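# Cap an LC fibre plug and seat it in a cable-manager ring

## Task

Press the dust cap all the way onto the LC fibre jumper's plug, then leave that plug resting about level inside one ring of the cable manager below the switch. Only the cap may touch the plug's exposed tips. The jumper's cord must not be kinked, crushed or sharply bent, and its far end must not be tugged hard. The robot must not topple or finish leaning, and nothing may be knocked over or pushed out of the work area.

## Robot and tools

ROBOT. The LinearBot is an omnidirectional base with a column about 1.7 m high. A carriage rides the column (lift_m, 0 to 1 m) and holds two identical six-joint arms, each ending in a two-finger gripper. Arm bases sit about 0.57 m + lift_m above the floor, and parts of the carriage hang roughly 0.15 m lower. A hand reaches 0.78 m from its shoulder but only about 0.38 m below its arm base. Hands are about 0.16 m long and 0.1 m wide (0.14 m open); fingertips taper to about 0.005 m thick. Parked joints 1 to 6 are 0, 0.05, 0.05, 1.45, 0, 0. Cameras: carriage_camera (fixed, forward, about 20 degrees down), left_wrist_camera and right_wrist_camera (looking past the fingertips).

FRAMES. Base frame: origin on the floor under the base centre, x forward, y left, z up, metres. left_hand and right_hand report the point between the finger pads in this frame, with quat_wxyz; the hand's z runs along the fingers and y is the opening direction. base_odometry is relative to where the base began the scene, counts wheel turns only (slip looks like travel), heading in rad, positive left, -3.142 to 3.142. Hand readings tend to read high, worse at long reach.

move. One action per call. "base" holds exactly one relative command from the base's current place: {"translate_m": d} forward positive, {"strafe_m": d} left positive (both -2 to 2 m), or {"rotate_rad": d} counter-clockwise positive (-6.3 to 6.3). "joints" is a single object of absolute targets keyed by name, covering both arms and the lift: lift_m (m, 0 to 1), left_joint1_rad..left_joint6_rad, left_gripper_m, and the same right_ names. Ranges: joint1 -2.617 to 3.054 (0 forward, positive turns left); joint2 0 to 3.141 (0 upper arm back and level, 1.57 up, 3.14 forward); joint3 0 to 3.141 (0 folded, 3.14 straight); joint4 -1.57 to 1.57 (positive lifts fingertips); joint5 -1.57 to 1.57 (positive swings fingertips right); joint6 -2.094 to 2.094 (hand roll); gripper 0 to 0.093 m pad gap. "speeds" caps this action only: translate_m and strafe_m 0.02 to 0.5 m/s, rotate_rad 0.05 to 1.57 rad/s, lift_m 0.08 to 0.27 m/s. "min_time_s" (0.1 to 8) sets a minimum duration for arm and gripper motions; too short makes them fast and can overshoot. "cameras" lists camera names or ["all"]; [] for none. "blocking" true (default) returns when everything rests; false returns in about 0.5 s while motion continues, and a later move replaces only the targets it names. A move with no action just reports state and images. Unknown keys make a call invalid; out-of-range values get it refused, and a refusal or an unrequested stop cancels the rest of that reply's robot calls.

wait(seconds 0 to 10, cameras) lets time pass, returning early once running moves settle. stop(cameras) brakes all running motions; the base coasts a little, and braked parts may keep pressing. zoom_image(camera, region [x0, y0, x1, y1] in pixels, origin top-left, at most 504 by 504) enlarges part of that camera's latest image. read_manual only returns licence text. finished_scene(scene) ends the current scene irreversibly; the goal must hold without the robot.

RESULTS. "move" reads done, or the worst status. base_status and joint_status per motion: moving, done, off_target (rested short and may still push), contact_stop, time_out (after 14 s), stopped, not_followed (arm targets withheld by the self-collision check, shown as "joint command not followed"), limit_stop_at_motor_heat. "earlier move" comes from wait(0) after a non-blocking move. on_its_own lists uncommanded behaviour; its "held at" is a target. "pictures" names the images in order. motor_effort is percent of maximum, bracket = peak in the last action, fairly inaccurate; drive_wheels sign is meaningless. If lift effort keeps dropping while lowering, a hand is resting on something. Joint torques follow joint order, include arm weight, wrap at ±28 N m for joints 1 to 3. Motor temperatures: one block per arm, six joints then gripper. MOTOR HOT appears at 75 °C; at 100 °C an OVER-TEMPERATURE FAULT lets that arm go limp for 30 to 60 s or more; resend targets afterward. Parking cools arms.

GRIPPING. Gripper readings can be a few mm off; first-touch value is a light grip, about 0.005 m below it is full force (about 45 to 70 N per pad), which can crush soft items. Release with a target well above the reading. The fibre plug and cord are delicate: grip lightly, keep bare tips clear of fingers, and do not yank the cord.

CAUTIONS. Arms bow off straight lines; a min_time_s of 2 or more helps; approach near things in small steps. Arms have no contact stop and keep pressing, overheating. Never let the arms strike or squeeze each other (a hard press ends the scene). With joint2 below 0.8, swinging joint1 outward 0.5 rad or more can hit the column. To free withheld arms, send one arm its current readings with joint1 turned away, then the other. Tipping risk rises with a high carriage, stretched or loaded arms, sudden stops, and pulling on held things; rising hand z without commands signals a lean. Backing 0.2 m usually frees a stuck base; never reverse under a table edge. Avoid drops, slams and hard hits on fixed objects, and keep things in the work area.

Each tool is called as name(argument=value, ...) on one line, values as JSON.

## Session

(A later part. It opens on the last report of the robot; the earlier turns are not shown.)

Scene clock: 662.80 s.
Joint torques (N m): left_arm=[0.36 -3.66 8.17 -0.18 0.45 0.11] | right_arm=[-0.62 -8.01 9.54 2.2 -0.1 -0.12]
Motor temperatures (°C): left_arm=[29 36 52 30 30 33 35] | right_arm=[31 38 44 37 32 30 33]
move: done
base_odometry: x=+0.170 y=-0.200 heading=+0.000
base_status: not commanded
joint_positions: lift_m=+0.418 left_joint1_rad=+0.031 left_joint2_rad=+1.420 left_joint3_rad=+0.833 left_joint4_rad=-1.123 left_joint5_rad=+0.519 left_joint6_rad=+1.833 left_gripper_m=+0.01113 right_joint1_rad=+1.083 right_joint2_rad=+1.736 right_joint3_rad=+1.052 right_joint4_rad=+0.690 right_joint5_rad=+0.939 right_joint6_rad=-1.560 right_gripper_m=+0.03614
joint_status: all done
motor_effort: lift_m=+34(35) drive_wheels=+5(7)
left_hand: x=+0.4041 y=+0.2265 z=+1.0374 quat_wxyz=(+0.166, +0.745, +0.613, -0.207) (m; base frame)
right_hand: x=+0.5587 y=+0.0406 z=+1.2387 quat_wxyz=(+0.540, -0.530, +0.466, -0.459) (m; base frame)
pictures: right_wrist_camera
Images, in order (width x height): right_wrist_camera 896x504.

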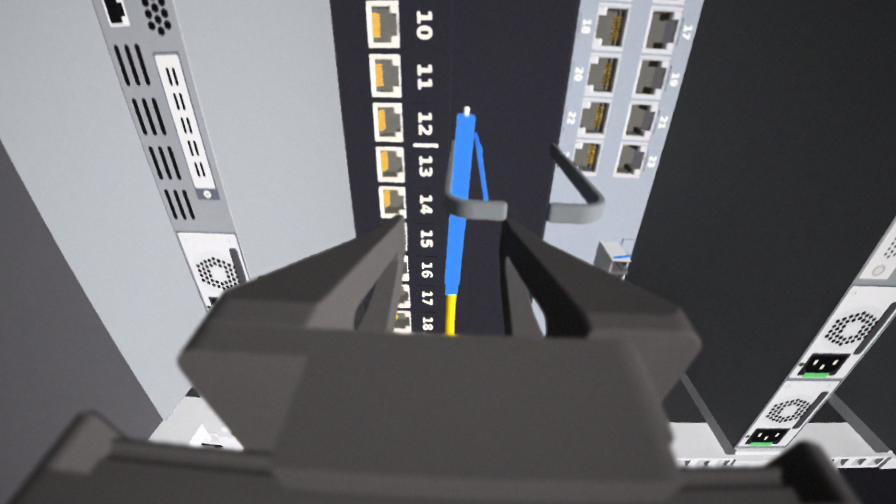

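move(joints={"right_joint1_rad": 1.064, "right_joint2_rad": 1.688, "right_joint3_rad": 1.0045, "right_joint4_rad": 0.68, "right_joint5_rad": 0.915, "lift_m": 0.4185}, min_time_s=1, cameras=["right_wrist_camera"])

zoom_image(camera="right_wrist_camera", region=[372, 30, 552, 310])

Scene clock: 693.07 s.
Joint torques (N m): left_arm=[0.35 -3.63 8.14 -0.17 0.45 0.11] | right_arm=[-0.62 -11.3 6.01 2.3 -0.1 -0.12]
move: done
base_odometry: x=+0.170 y=-0.200 heading=+0.000
base_status: not commanded
joint_positions: lift_m=+0.418 left_joint1_rad=+0.031 left_joint2_rad=+1.420 left_joint3_rad=+0.833 left_joint4_rad=-1.123 left_joint5_rad=+0.519 left_joint6_rad=+1.833 left_gripper_m=+0.01113 right_joint1_rad=+1.070 right_joint2_rad=+1.711 right_joint3_rad=+1.019 right_joint4_rad=+0.688 right_joint5_rad=+0.925 right_joint6_rad=-1.560 right_gripper_m=+0.03614
joint_status: all done
motor_effort: lift_m=+36(40) drive_wheels=+5(6)
left_hand: x=+0.4044 y=+0.2265 z=+1.0384 quat_wxyz=(+0.166, +0.745, +0.613, -0.206) (m; base frame)
right_hand: x=+0.5594 y=+0.0319 z=+1.2367 quat_wxyz=(+0.536, -0.534, +0.465, -0.460) (m; base frame)
pictures: right_wrist_camera
Images, in order (width x height): right_wrist_camera 896x504.

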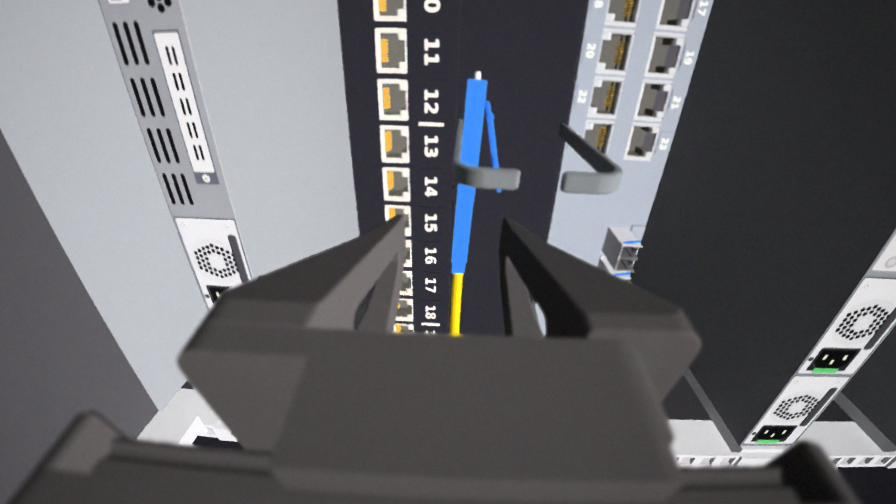

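Scaled by 1.800 from the camera's 896x504 image, which has a finer 1280x720 frame.

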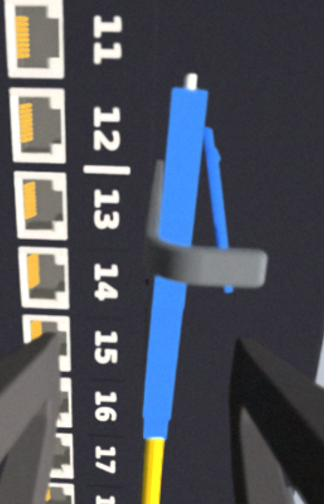

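move(joints={"lift_m": 0.4205})

move(joints={"right_gripper_m": 0.0015}, min_time_s=2.5, cameras=["right_wrist_camera"])

Scene clock: 705.07 s.
Joint torques (N m): left_arm=[0.35 -3.64 8.05 -0.18 0.45 0.11] | right_arm=[-0.61 -11.1 6.19 2.31 -0.09 -0.12]
move: done
base_odometry: x=+0.170 y=-0.200 heading=+0.000
base_status: not commanded
joint_positions: lift_m=+0.420 left_joint1_rad=+0.031 left_joint2_rad=+1.420 left_joint3_rad=+0.834 left_joint4_rad=-1.123 left_joint5_rad=+0.519 left_joint6_rad=+1.833 left_gripper_m=+0.01113 right_joint1_rad=+1.070 right_joint2_rad=+1.709 right_joint3_rad=+1.017 right_joint4_rad=+0.688 right_joint5_rad=+0.924 right_joint6_rad=-1.560 right_gripper_m=+0.03614
joint_status: all done
motor_effort: lift_m=+37(42) drive_wheels=+4(7)
left_hand: x=+0.4045 y=+0.2265 z=+1.0404 quat_wxyz=(+0.166, +0.745, +0.613, -0.206) (m; base frame)
right_hand: x=+0.5591 y=+0.0317 z=+1.2387 quat_wxyz=(+0.536, -0.534, +0.465, -0.460) (m; base frame)
pictures: none

Scene clock: 707.87 s.
Joint torques (N m): left_arm=[0.36 -3.67 8.09 -0.18 0.44 0.11] | right_arm=[-0.59 -11.08 6.19 2.32 -0.09 -0.11]
move: done
base_odometry: x=+0.170 y=-0.200 heading=+0.000
base_status: not commanded
joint_positions: lift_m=+0.420 left_joint1_rad=+0.031 left_joint2_rad=+1.420 left_joint3_rad=+0.834 left_joint4_rad=-1.123 left_joint5_rad=+0.519 left_joint6_rad=+1.833 left_gripper_m=+0.01113 right_joint1_rad=+1.070 right_joint2_rad=+1.709 right_joint3_rad=+1.017 right_joint4_rad=+0.688 right_joint5_rad=+0.924 right_joint6_rad=-1.561 right_gripper_m=+0.00311
joint_status: all done
motor_effort: lift_m=+37(37) drive_wheels=+7(9)
left_hand: x=+0.4045 y=+0.2265 z=+1.0404 quat_wxyz=(+0.166, +0.745, +0.613, -0.206) (m; base frame)
right_hand: x=+0.5591 y=+0.0317 z=+1.2387 quat_wxyz=(+0.536, -0.534, +0.465, -0.460) (m; base frame)
pictures: right_wrist_camera
Images, in order (width x height): right_wrist_camera 896x504.

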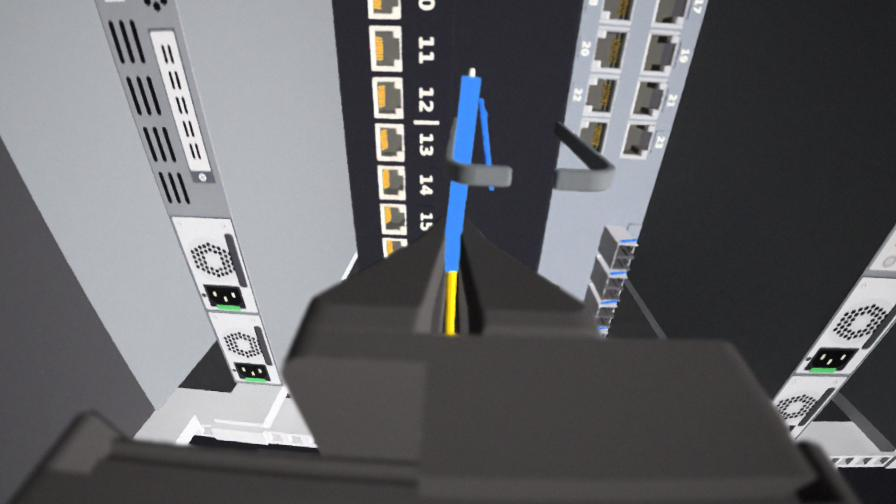

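move(joints={"lift_m": 0.4225})

move(base={"strafe_m": 0.005}, speeds={"strafe_m": 0.02}, cameras=["right_wrist_camera", "carriage_camera"])

zoom_image(camera="right_wrist_camera", region=[372, 30, 552, 310])

Scene clock: 713.13 s.
Joint torques (N m): left_arm=[0.36 -3.63 8.08 -0.17 0.44 0.11] | right_arm=[-0.59 -10.86 6.26 2.32 -0.09 -0.12]
move: done
base_odometry: x=+0.170 y=-0.200 heading=+0.000
base_status: not commanded
joint_positions: lift_m=+0.422 left_joint1_rad=+0.031 left_joint2_rad=+1.420 left_joint3_rad=+0.834 left_joint4_rad=-1.123 left_joint5_rad=+0.519 left_joint6_rad=+1.833 left_gripper_m=+0.01113 right_joint1_rad=+1.070 right_joint2_rad=+1.707 right_joint3_rad=+1.016 right_joint4_rad=+0.687 right_joint5_rad=+0.924 right_joint6_rad=-1.561 right_gripper_m=+0.00311
joint_status: all done
motor_effort: lift_m=+36(42) drive_wheels=+6(6)
left_hand: x=+0.4046 y=+0.2265 z=+1.0425 quat_wxyz=(+0.166, +0.745, +0.613, -0.206) (m; base frame)
right_hand: x=+0.5589 y=+0.0314 z=+1.2410 quat_wxyz=(+0.536, -0.534, +0.465, -0.460) (m; base frame)
pictures: none

Scene clock: 713.77 s.
Joint torques (N m): left_arm=[0.34 -3.62 8.06 -0.17 0.44 0.11] | right_arm=[-0.5 -11 6.26 2.32 -0.08 -0.11]
move: done
base_odometry: x=+0.170 y=-0.195 heading=+0.000
base_status: done
joint_positions: lift_m=+0.422 left_joint1_rad=+0.031 left_joint2_rad=+1.420 left_joint3_rad=+0.834 left_joint4_rad=-1.123 left_joint5_rad=+0.520 left_joint6_rad=+1.833 left_gripper_m=+0.01113 right_joint1_rad=+1.069 right_joint2_rad=+1.707 right_joint3_rad=+1.016 right_joint4_rad=+0.687 right_joint5_rad=+0.924 right_joint6_rad=-1.561 right_gripper_m=+0.00311
joint_status: not commanded
motor_effort: lift_m=+36(37) drive_wheels=+5(6)
left_hand: x=+0.4046 y=+0.2264 z=+1.0426 quat_wxyz=(+0.166, +0.745, +0.613, -0.206) (m; base frame)
right_hand: x=+0.5593 y=+0.0311 z=+1.2410 quat_wxyz=(+0.536, -0.534, +0.465, -0.460) (m; base frame)
pictures: carriage_camera, right_wrist_camera
Images, in order (width x height): carriage_camera 896x504, right_wrist_camera 896x504.

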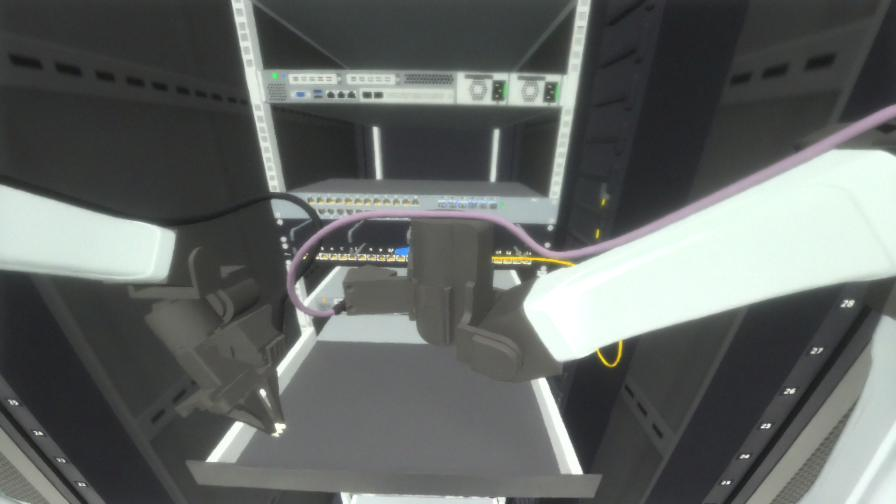

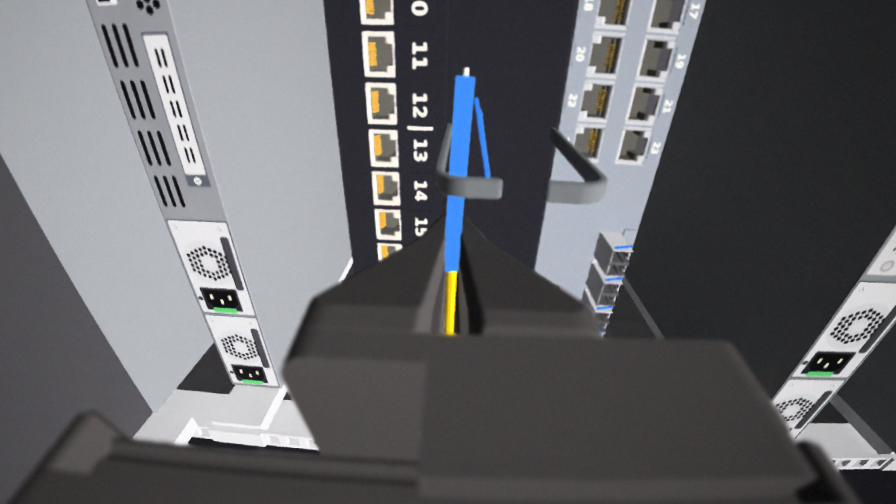

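Scaled by 1.800 from the camera's 896x504 image, which has a finer 1280x720 frame.

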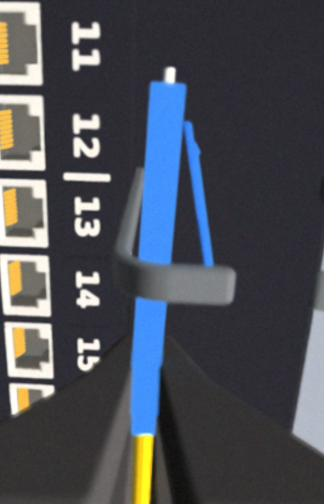

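move(joints={"right_joint1_rad": 0.9695, "right_joint2_rad": 1.6014, "right_joint3_rad": 0.906, "right_joint4_rad": 0.697, "right_joint5_rad": 0.598}, min_time_s=2.5)

move(joints={"right_joint1_rad": 0.8395, "right_joint2_rad": 1.552, "right_joint3_rad": 0.8545, "right_joint4_rad": 0.698, "right_joint5_rad": 0.2236}, min_time_s=2.5, cameras=["right_wrist_camera"])

Scene clock: 744.17 s.
Joint torques (N m): left_arm=[0.32 -3.64 8.06 -0.17 0.44 0.11] | right_arm=[-0.59 -10.4 6.08 2.58 -0.11 -0.12]
Motor temperatures (°C): left_arm=[29 36 50 30 30 33 35] | right_arm=[31 44 45 40 31 30 34]
move: done
base_odometry: x=+0.170 y=-0.195 heading=+0.000
base_status: not commanded
joint_positions: lift_m=+0.422 left_joint1_rad=+0.031 left_joint2_rad=+1.420 left_joint3_rad=+0.834 left_joint4_rad=-1.123 left_joint5_rad=+0.520 left_joint6_rad=+1.833 left_gripper_m=+0.01113 right_joint1_rad=+0.975 right_joint2_rad=+1.623 right_joint3_rad=+0.921 right_joint4_rad=+0.697 right_joint5_rad=+0.610 right_joint6_rad=-1.561 right_gripper_m=+0.00311
joint_status: all done
motor_effort: lift_m=+36(37) drive_wheels=+2(6)
left_hand: x=+0.4046 y=+0.2264 z=+1.0426 quat_wxyz=(+0.166, +0.745, +0.613, -0.206) (m; base frame)
right_hand: x=+0.5650 y=+0.0312 z=+1.2400 quat_wxyz=(+0.583, -0.582, +0.404, -0.398) (m; base frame)
pictures: none

Scene clock: 746.97 s.
Joint torques (N m): left_arm=[0.35 -3.64 8.06 -0.18 0.44 0.11] | right_arm=[-2.04 -9.83 6.09 2.64 0.12 -0.11]
move: done
base_odometry: x=+0.170 y=-0.195 heading=+0.000
base_status: not commanded
joint_positions: lift_m=+0.422 left_joint1_rad=+0.031 left_joint2_rad=+1.420 left_joint3_rad=+0.834 left_joint4_rad=-1.123 left_joint5_rad=+0.520 left_joint6_rad=+1.833 left_gripper_m=+0.01113 right_joint1_rad=+0.859 right_joint2_rad=+1.572 right_joint3_rad=+0.870 right_joint4_rad=+0.701 right_joint5_rad=+0.213 right_joint6_rad=-1.561 right_gripper_m=+0.00311
joint_status: all done
motor_effort: lift_m=+36(37) drive_wheels=+2(7)
left_hand: x=+0.4046 y=+0.2264 z=+1.0426 quat_wxyz=(+0.166, +0.745, +0.613, -0.206) (m; base frame)
right_hand: x=+0.5633 y=+0.0403 z=+1.2413 quat_wxyz=(+0.634, -0.632, +0.319, -0.312) (m; base frame)
pictures: right_wrist_camera
Images, in order (width x height): right_wrist_camera 896x504.

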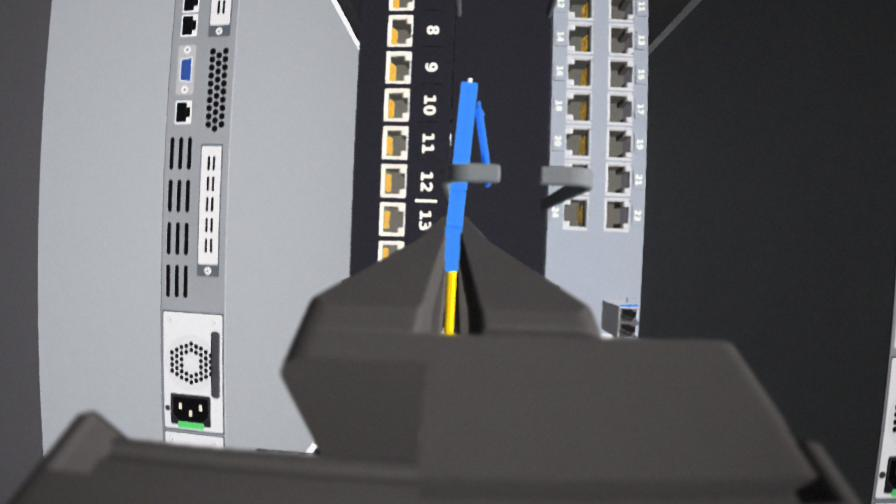

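zoom_image(camera="right_wrist_camera", region=[390, 60, 550, 300])

Scaled by 2.100 from the camera's 896x504 image, which has a finer 1280x720 frame.

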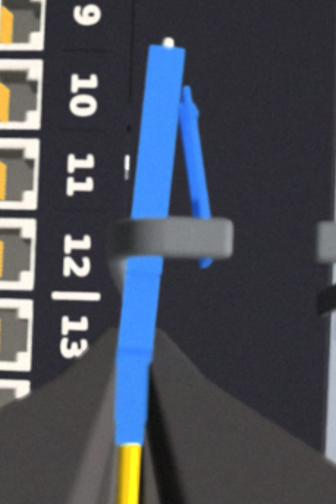

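move(joints={"left_joint1_rad": -0.3, "left_joint2_rad": 1.2, "left_joint3_rad": 1.2, "left_joint4_rad": -1.15, "left_joint5_rad": 0.29, "left_joint6_rad": 0.573, "right_joint1_rad": 0.852}, min_time_s=2.5)

move(joints={"left_joint1_rad": -0.403, "left_joint2_rad": 1.64, "left_joint3_rad": 1.851, "left_joint4_rad": -1.337, "left_joint5_rad": 0.297, "left_joint6_rad": 0.573}, min_time_s=3, cameras=["left_wrist_camera", "right_wrist_camera", "carriage_camera"])

Scene clock: 820.23 s.
Joint torques (N m): left_arm=[-0.61 -4.55 10.51 0.91 0.12 -0.08] | right_arm=[-0.75 -9.83 6.09 2.64 0.12 -0.11]
Motor temperatures (°C): left_arm=[29 36 51 30 30 33 36] | right_arm=[31 44 45 49 31 30 35]
move: done
base_odometry: x=+0.170 y=-0.195 heading=+0.000
base_status: not commanded
joint_positions: lift_m=+0.422 left_joint1_rad=-0.291 left_joint2_rad=+1.217 left_joint3_rad=+1.165 left_joint4_rad=-1.139 left_joint5_rad=+0.303 left_joint6_rad=+0.585 left_gripper_m=+0.01113 right_joint1_rad=+0.859 right_joint2_rad=+1.572 right_joint3_rad=+0.870 right_joint4_rad=+0.702 right_joint5_rad=+0.212 right_joint6_rad=-1.561 right_gripper_m=+0.00311
joint_status: all done
motor_effort: lift_m=+37(37) drive_wheels=+5(7)
left_hand: x=+0.4545 y=+0.1810 z=+1.1617 quat_wxyz=(+0.206, +0.438, +0.867, -0.119) (m; base frame)
right_hand: x=+0.5632 y=+0.0404 z=+1.2413 quat_wxyz=(+0.634, -0.632, +0.318, -0.312) (m; base frame)
pictures: none

Scene clock: 823.53 s.
Joint torques (N m): left_arm=[-0.61 -5.26 10.06 1.01 0.19 -0.09] | right_arm=[-0.75 -9.81 6.09 2.64 0.13 -0.11]
move: done
base_odometry: x=+0.170 y=-0.195 heading=+0.000
base_status: not commanded
joint_positions: lift_m=+0.422 left_joint1_rad=-0.395 left_joint2_rad=+1.628 left_joint3_rad=+1.817 left_joint4_rad=-1.326 left_joint5_rad=+0.303 left_joint6_rad=+0.584 left_gripper_m=+0.01113 right_joint1_rad=+0.859 right_joint2_rad=+1.572 right_joint3_rad=+0.870 right_joint4_rad=+0.702 right_joint5_rad=+0.212 right_joint6_rad=-1.561 right_gripper_m=+0.00310
joint_status: all done
motor_effort: lift_m=+37(37) drive_wheels=+5(7)
left_hand: x=+0.5326 y=+0.1186 z=+1.2406 quat_wxyz=(+0.226, +0.482, +0.837, -0.126) (m; base frame)
right_hand: x=+0.5632 y=+0.0404 z=+1.2413 quat_wxyz=(+0.634, -0.632, +0.318, -0.312) (m; base frame)
pictures: carriage_camera, left_wrist_camera, right_wrist_camera
Images, in order (width x height): carriage_camera 896x504, left_wrist_camera 896x504, right_wrist_camera 896x504.

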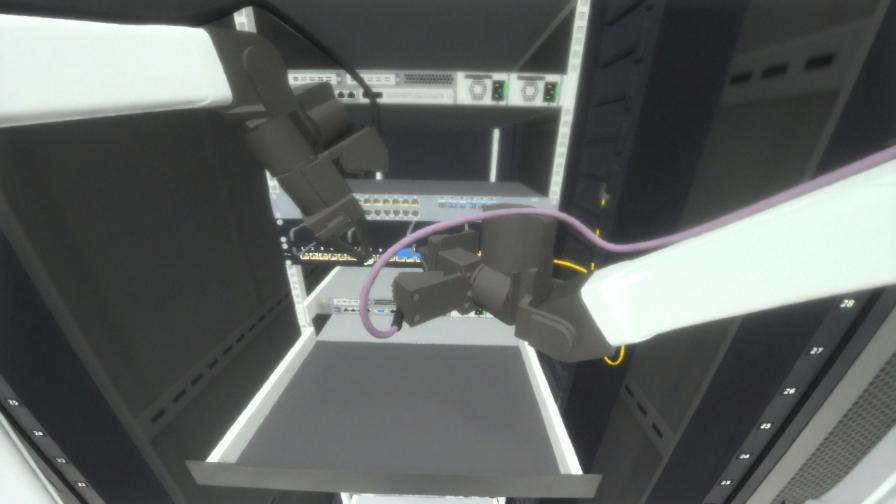

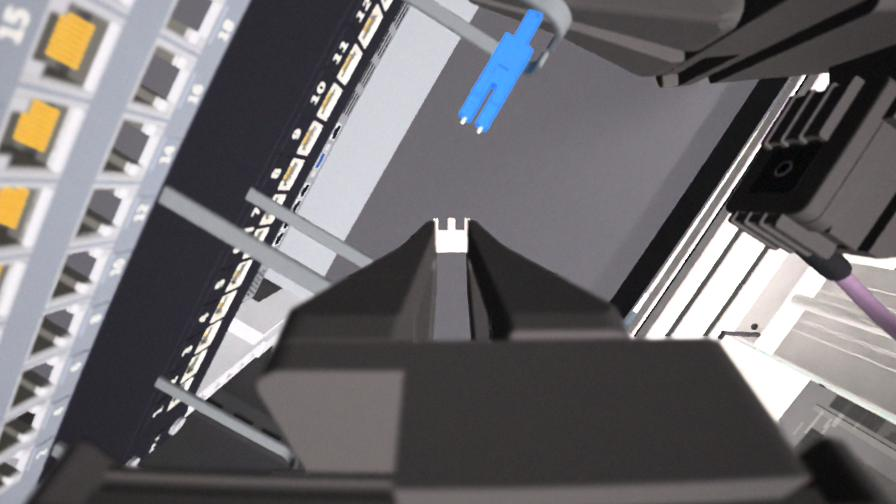

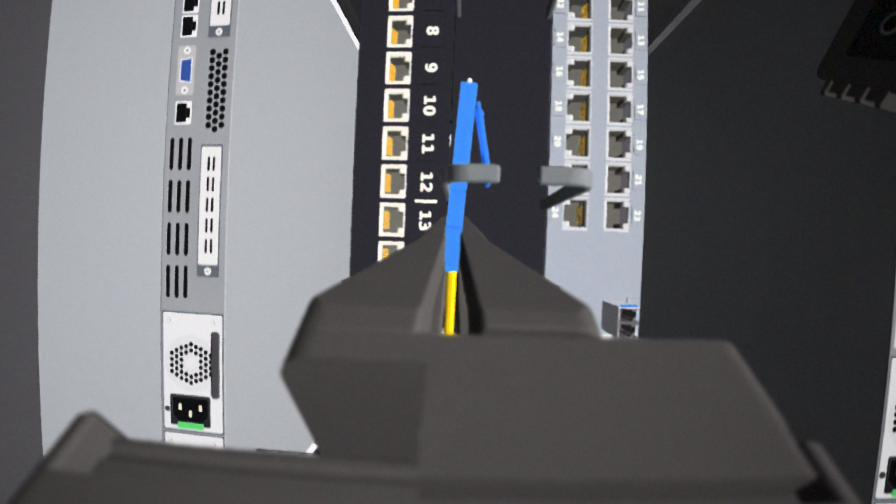

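zoom_image(camera="left_wrist_camera", region=[390, 0, 630, 140])

Scaled by 2.100 from the camera's 896x504 image, which has a finer 1280x720 frame.

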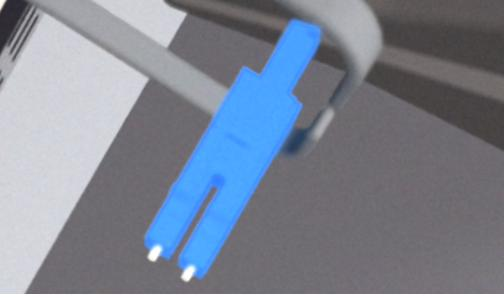

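move(joints={"lift_m": 0.4245})

move(joints={"right_joint1_rad": 1.077, "right_joint2_rad": 1.72, "right_joint3_rad": 1.038, "right_joint4_rad": 0.695, "right_joint5_rad": 0.936}, min_time_s=2.5)

move(joints={"right_gripper_m": 0.0}, min_time_s=1, cameras=["left_wrist_camera", "right_wrist_camera"])

zoom_image(camera="left_wrist_camera", region=[390, 0, 630, 140])

zoom_image(camera="right_wrist_camera", region=[372, 30, 552, 310])

Scene clock: 905.20 s.
Joint torques (N m): left_arm=[-0.62 -5.38 9.91 1.03 0.18 -0.09] | right_arm=[-0.77 -9.83 6.26 2.63 0.13 -0.11]
move: done
base_odometry: x=+0.170 y=-0.195 heading=+0.000
base_status: not commanded
joint_positions: lift_m=+0.424 left_joint1_rad=-0.395 left_joint2_rad=+1.629 left_joint3_rad=+1.818 left_joint4_rad=-1.329 left_joint5_rad=+0.303 left_joint6_rad=+0.584 left_gripper_m=+0.01113 right_joint1_rad=+0.859 right_joint2_rad=+1.572 right_joint3_rad=+0.868 right_joint4_rad=+0.703 right_joint5_rad=+0.211 right_joint6_rad=-1.561 right_gripper_m=+0.00310
joint_status: all done
motor_effort: lift_m=+37(42) drive_wheels=+3(8)
left_hand: x=+0.5324 y=+0.1187 z=+1.2422 quat_wxyz=(+0.224, +0.482, +0.837, -0.127) (m; base frame)
right_hand: x=+0.5629 y=+0.0404 z=+1.2427 quat_wxyz=(+0.634, -0.632, +0.318, -0.312) (m; base frame)
pictures: none

Scene clock: 908.00 s.
Joint torques (N m): left_arm=[-0.64 -5.41 9.91 1.03 0.19 -0.09] | right_arm=[0.55 -7.76 9.58 2.31 0.12 -0.11]
move: done
base_odometry: x=+0.170 y=-0.195 heading=+0.000
base_status: not commanded
joint_positions: lift_m=+0.424 left_joint1_rad=-0.395 left_joint2_rad=+1.629 left_joint3_rad=+1.818 left_joint4_rad=-1.329 left_joint5_rad=+0.303 left_joint6_rad=+0.584 left_gripper_m=+0.01113 right_joint1_rad=+1.071 right_joint2_rad=+1.705 right_joint3_rad=+1.012 right_joint4_rad=+0.703 right_joint5_rad=+0.925 right_joint6_rad=-1.561 right_gripper_m=+0.00310
joint_status: all done
motor_effort: lift_m=+37(37) drive_wheels=+4(6)
left_hand: x=+0.5324 y=+0.1187 z=+1.2422 quat_wxyz=(+0.224, +0.482, +0.837, -0.127) (m; base frame)
right_hand: x=+0.5580 y=+0.0311 z=+1.2449 quat_wxyz=(+0.541, -0.530, +0.465, -0.459) (m; base frame)
pictures: none

Scene clock: 909.30 s.
Joint torques (N m): left_arm=[-0.62 -5.37 9.89 1.04 0.19 -0.09] | right_arm=[0.57 -7.77 9.54 2.3 0.12 -0.11]
move: done
base_odometry: x=+0.170 y=-0.195 heading=+0.000
base_status: not commanded
joint_positions: lift_m=+0.424 left_joint1_rad=-0.395 left_joint2_rad=+1.629 left_joint3_rad=+1.818 left_joint4_rad=-1.329 left_joint5_rad=+0.303 left_joint6_rad=+0.584 left_gripper_m=+0.01113 right_joint1_rad=+1.071 right_joint2_rad=+1.705 right_joint3_rad=+1.012 right_joint4_rad=+0.703 right_joint5_rad=+0.926 right_joint6_rad=-1.561 right_gripper_m=+0.00310
joint_status: all done
motor_effort: lift_m=+37(37) drive_wheels=+3(8)
left_hand: x=+0.5324 y=+0.1187 z=+1.2422 quat_wxyz=(+0.224, +0.482, +0.837, -0.127) (m; base frame)
right_hand: x=+0.5580 y=+0.0309 z=+1.2449 quat_wxyz=(+0.541, -0.529, +0.466, -0.459) (m; base frame)
pictures: left_wrist_camera, right_wrist_camera
Images, in order (width x height): left_wrist_camera 896x504, right_wrist_camera 896x504.

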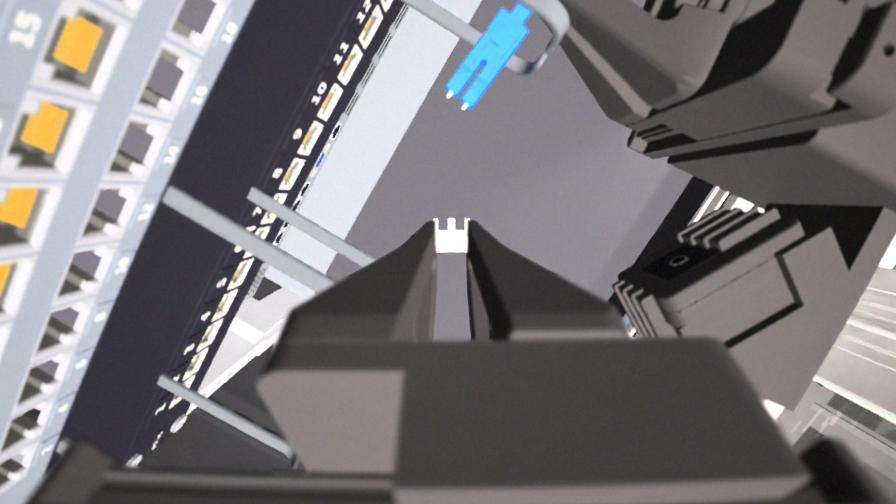

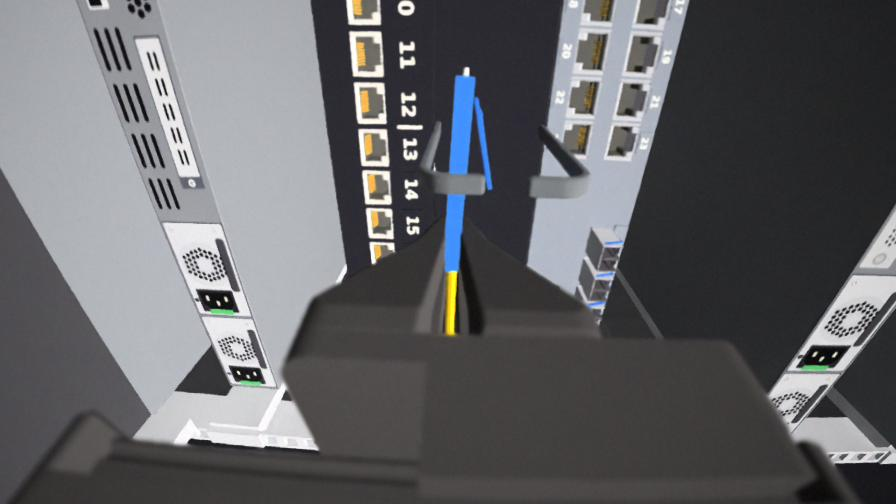

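Scaled by 2.100 from the camera's 896x504 image, which has a finer 1280x720 frame.

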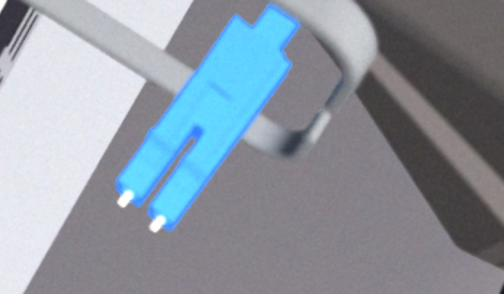

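Scaled by 1.800 from the camera's 896x504 image, which has a finer 1280x720 frame.

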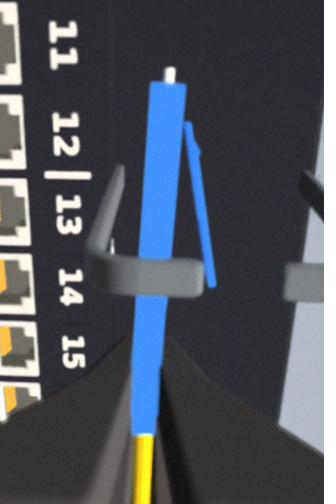

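move(joints={"right_joint1_rad": 0.9695, "right_joint2_rad": 1.6014, "right_joint3_rad": 0.906, "right_joint4_rad": 0.697, "right_joint5_rad": 0.598}, min_time_s=2.5, cameras=["left_wrist_camera", "right_wrist_camera"])

zoom_image(camera="left_wrist_camera", region=[390, 0, 630, 140])

Scene clock: 923.23 s.
Joint torques (N m): left_arm=[-0.62 -5.39 9.89 1.04 0.19 -0.09] | right_arm=[-0.61 -10.5 6.13 2.51 -0.11 -0.11]
Motor temperatures (°C): left_arm=[29 39 56 33 29 33 36] | right_arm=[31 43 46 52 31 30 36]
move: done
base_odometry: x=+0.170 y=-0.195 heading=+0.000
base_status: not commanded
joint_positions: lift_m=+0.424 left_joint1_rad=-0.395 left_joint2_rad=+1.629 left_joint3_rad=+1.818 left_joint4_rad=-1.329 left_joint5_rad=+0.303 left_joint6_rad=+0.584 left_gripper_m=+0.01113 right_joint1_rad=+0.975 right_joint2_rad=+1.624 right_joint3_rad=+0.920 right_joint4_rad=+0.703 right_joint5_rad=+0.609 right_joint6_rad=-1.561 right_gripper_m=+0.00310
joint_status: all done
motor_effort: lift_m=+37(37) drive_wheels=+0(7)
left_hand: x=+0.5324 y=+0.1187 z=+1.2422 quat_wxyz=(+0.224, +0.482, +0.837, -0.127) (m; base frame)
right_hand: x=+0.5648 y=+0.0316 z=+1.2427 quat_wxyz=(+0.584, -0.581, +0.403, -0.398) (m; base frame)
pictures: left_wrist_camera, right_wrist_camera
Images, in order (width x height): left_wrist_camera 896x504, right_wrist_camera 896x504.

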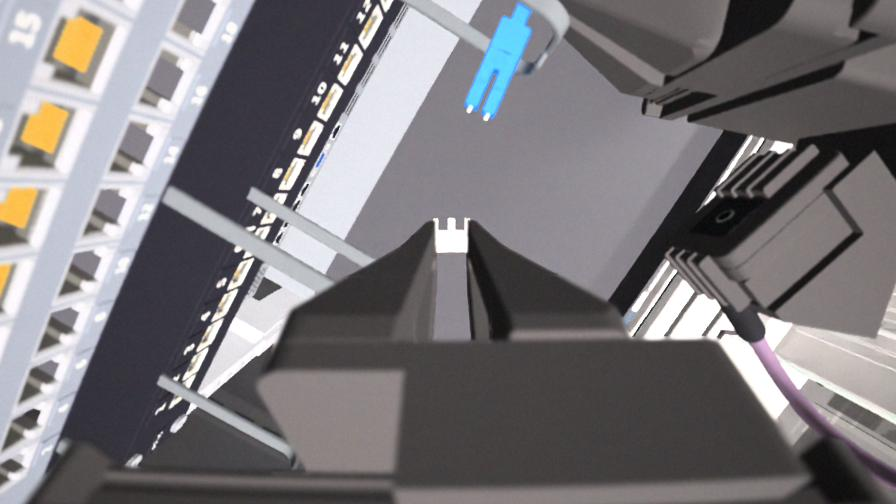

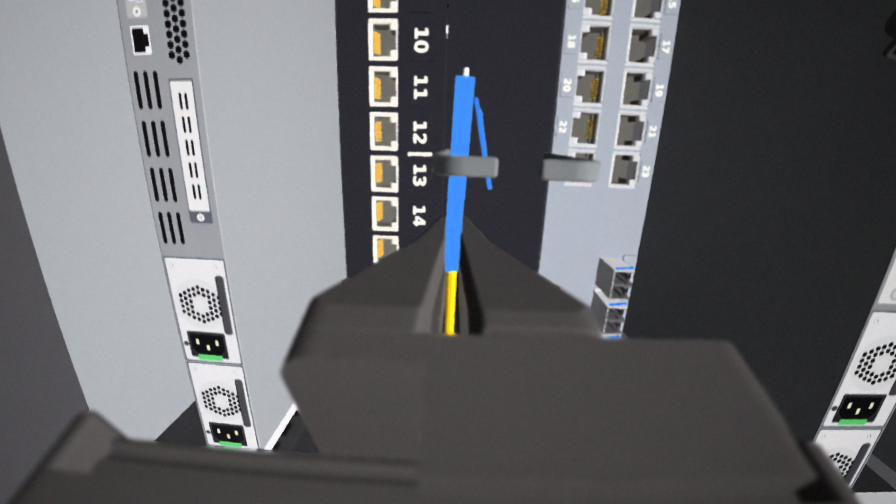

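Scaled by 2.100 from the camera's 896x504 image, which has a finer 1280x720 frame.

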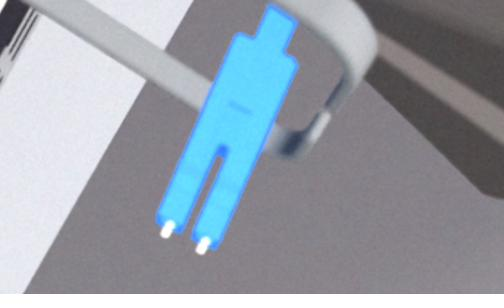

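move(joints={"right_joint1_rad": 0.741, "right_joint2_rad": 1.552, "right_joint3_rad": 0.8545, "right_joint4_rad": 0.694, "right_joint5_rad": -0.045}, min_time_s=3, cameras=["left_wrist_camera", "right_wrist_camera"])

zoom_image(camera="left_wrist_camera", region=[390, 0, 630, 140])

zoom_image(camera="right_wrist_camera", region=[372, 30, 552, 310])

Scene clock: 934.00 s.
Joint torques (N m): left_arm=[-0.61 -5.38 9.88 1.03 0.19 -0.09] | right_arm=[-7.16 -10.1 6.01 2.57 -0.92 -0.01]
Motor temperatures (°C): left_arm=[29 39 57 33 29 33 36] | right_arm=[31 45 46 52 31 30 36]
move: off_target
base_odometry: x=+0.170 y=-0.195 heading=+0.000
base_status: not commanded
joint_positions: lift_m=+0.424 left_joint1_rad=-0.395 left_joint2_rad=+1.629 left_joint3_rad=+1.818 left_joint4_rad=-1.329 left_joint5_rad=+0.303 left_joint6_rad=+0.584 left_gripper_m=+0.01113 right_joint1_rad=+0.812 right_joint2_rad=+1.575 right_joint3_rad=+0.872 right_joint4_rad=+0.703 right_joint5_rad=+0.041 right_joint6_rad=-1.570 right_gripper_m=+0.00303
joint_status: right_joint1_rad off_target (ended at +0.812, target +0.741); right_joint5_rad off_target (ended at +0.041, target -0.045); the others done
motor_effort: lift_m=+37(37) drive_wheels=+4(8)
left_hand: x=+0.5324 y=+0.1187 z=+1.2422 quat_wxyz=(+0.224, +0.482, +0.837, -0.127) (m; base frame)
right_hand: x=+0.5608 y=+0.0470 z=+1.2431 quat_wxyz=(+0.651, -0.651, +0.276, -0.275) (m; base frame)
pictures: left_wrist_camera, right_wrist_camera
Images, in order (width x height): left_wrist_camera 896x504, right_wrist_camera 896x504.

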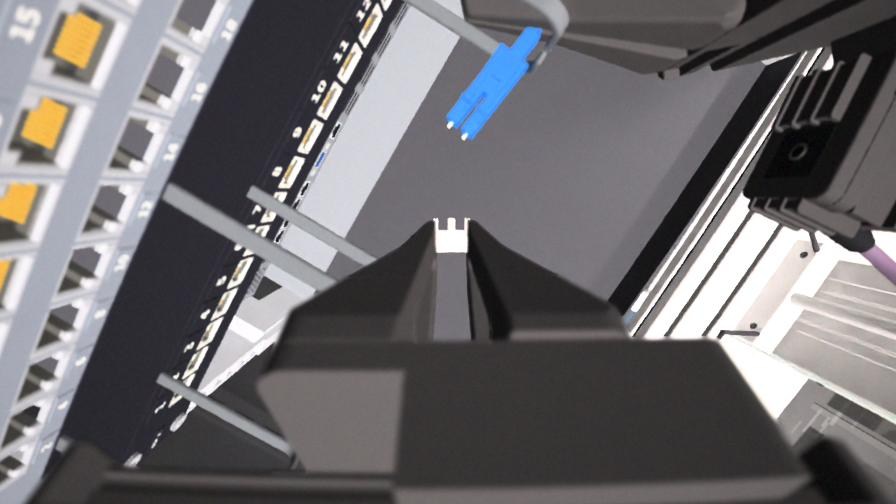

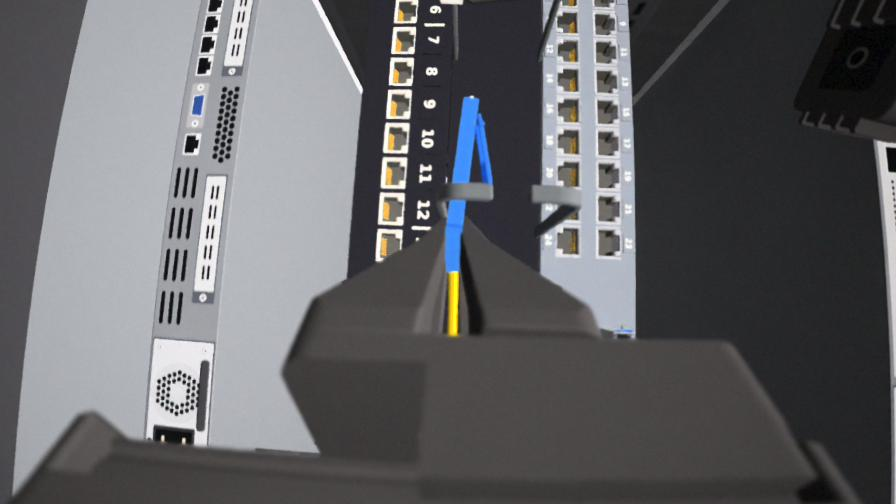

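Scaled by 2.100 from the camera's 896x504 image, which has a finer 1280x720 frame.

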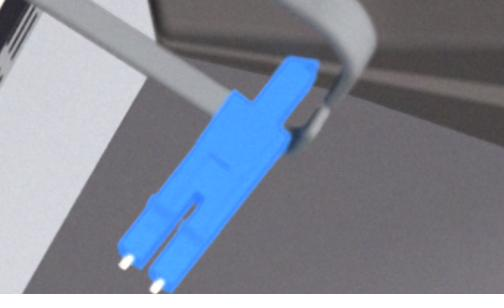

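Scaled by 1.800 from the camera's 896x504 image, which has a finer 1280x720 frame.

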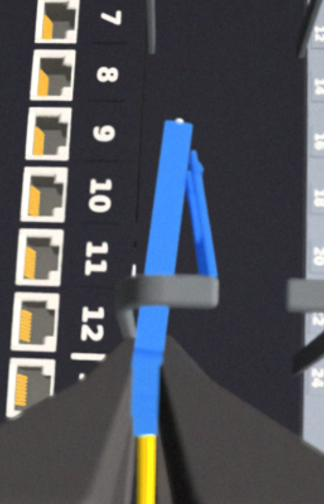

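move(joints={"right_joint1_rad": 0.815, "right_joint2_rad": 1.575, "right_joint3_rad": 0.872, "right_joint4_rad": 0.703, "right_joint5_rad": 0.041, "lift_m": 0.422}, min_time_s=1, cameras=["right_wrist_camera", "left_wrist_camera", "carriage_camera"])

zoom_image(camera="carriage_camera", region=[280, 180, 640, 400])

zoom_image(camera="left_wrist_camera", region=[420, 0, 840, 160])

Scene clock: 1022.23 s.
Joint torques (N m): left_arm=[-0.62 -5.53 9.72 1.05 0.18 -0.08] | right_arm=[-0.5 -7.76 7.5 2.62 -0.16 0.15]
Motor temperatures (°C): left_arm=[29 40 59 34 29 33 36] | right_arm=[35 46 45 54 33 30 36]
move: done
base_odometry: x=+0.170 y=-0.195 heading=+0.000
base_status: not commanded
joint_positions: lift_m=+0.422 left_joint1_rad=-0.395 left_joint2_rad=+1.631 left_joint3_rad=+1.820 left_joint4_rad=-1.331 left_joint5_rad=+0.303 left_joint6_rad=+0.584 left_gripper_m=+0.01113 right_joint1_rad=+0.819 right_joint2_rad=+1.573 right_joint3_rad=+0.872 right_joint4_rad=+0.709 right_joint5_rad=+0.056 right_joint6_rad=-1.584 right_gripper_m=+0.00302
joint_status: all done
motor_effort: lift_m=+33(34) drive_wheels=+4(6)
left_hand: x=+0.5325 y=+0.1187 z=+1.2398 quat_wxyz=(+0.223, +0.482, +0.838, -0.127) (m; base frame)
right_hand: x=+0.5597 y=+0.0476 z=+1.2432 quat_wxyz=(+0.651, -0.650, +0.272, -0.283) (m; base frame)
pictures: carriage_camera, left_wrist_camera, right_wrist_camera
Images, in order (width x height): carriage_camera 896x504, left_wrist_camera 896x504, right_wrist_camera 896x504.

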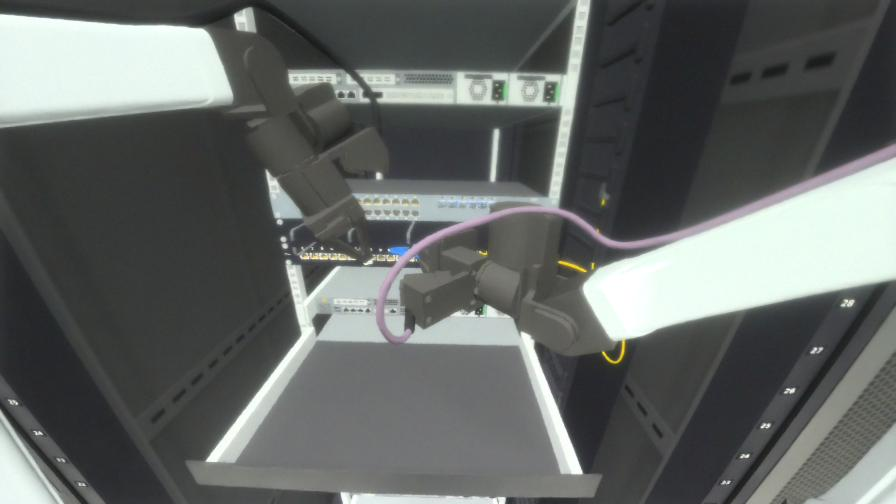

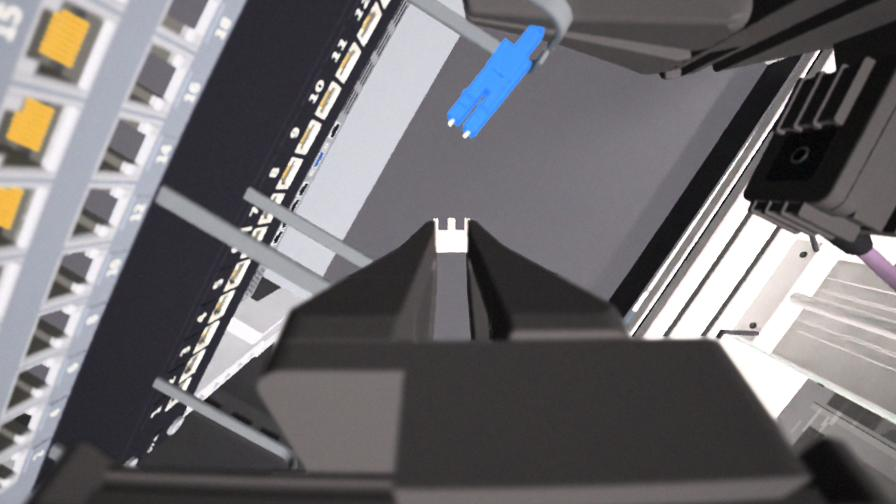

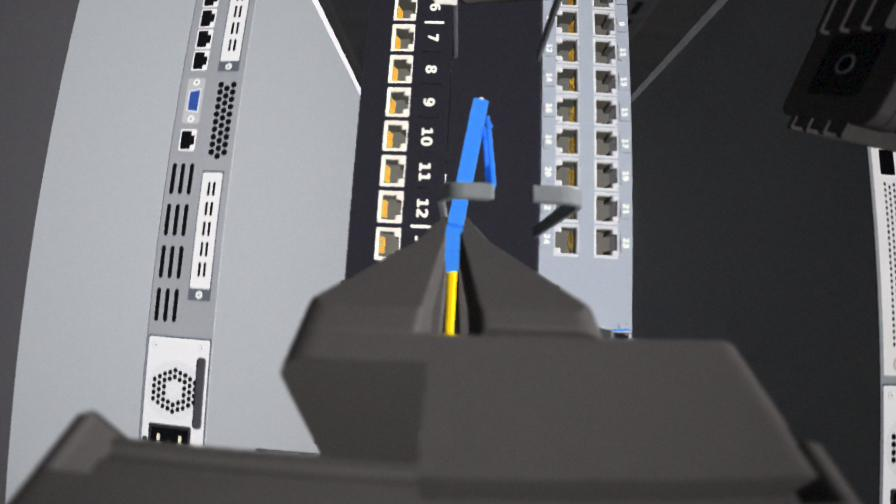

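Scaled by 1.400 from the camera's 896x504 image, which has a finer 1280x720 frame.

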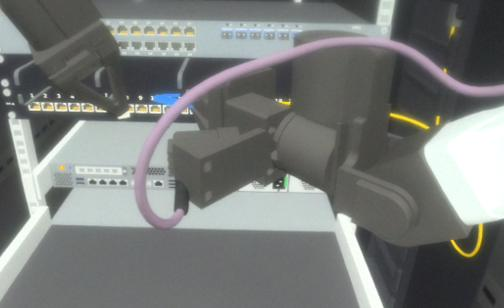

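Scaled by 1.200 from the camera's 896x504 image, which has a finer 1280x720 frame.

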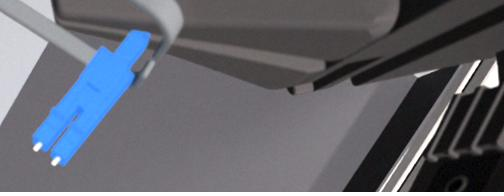

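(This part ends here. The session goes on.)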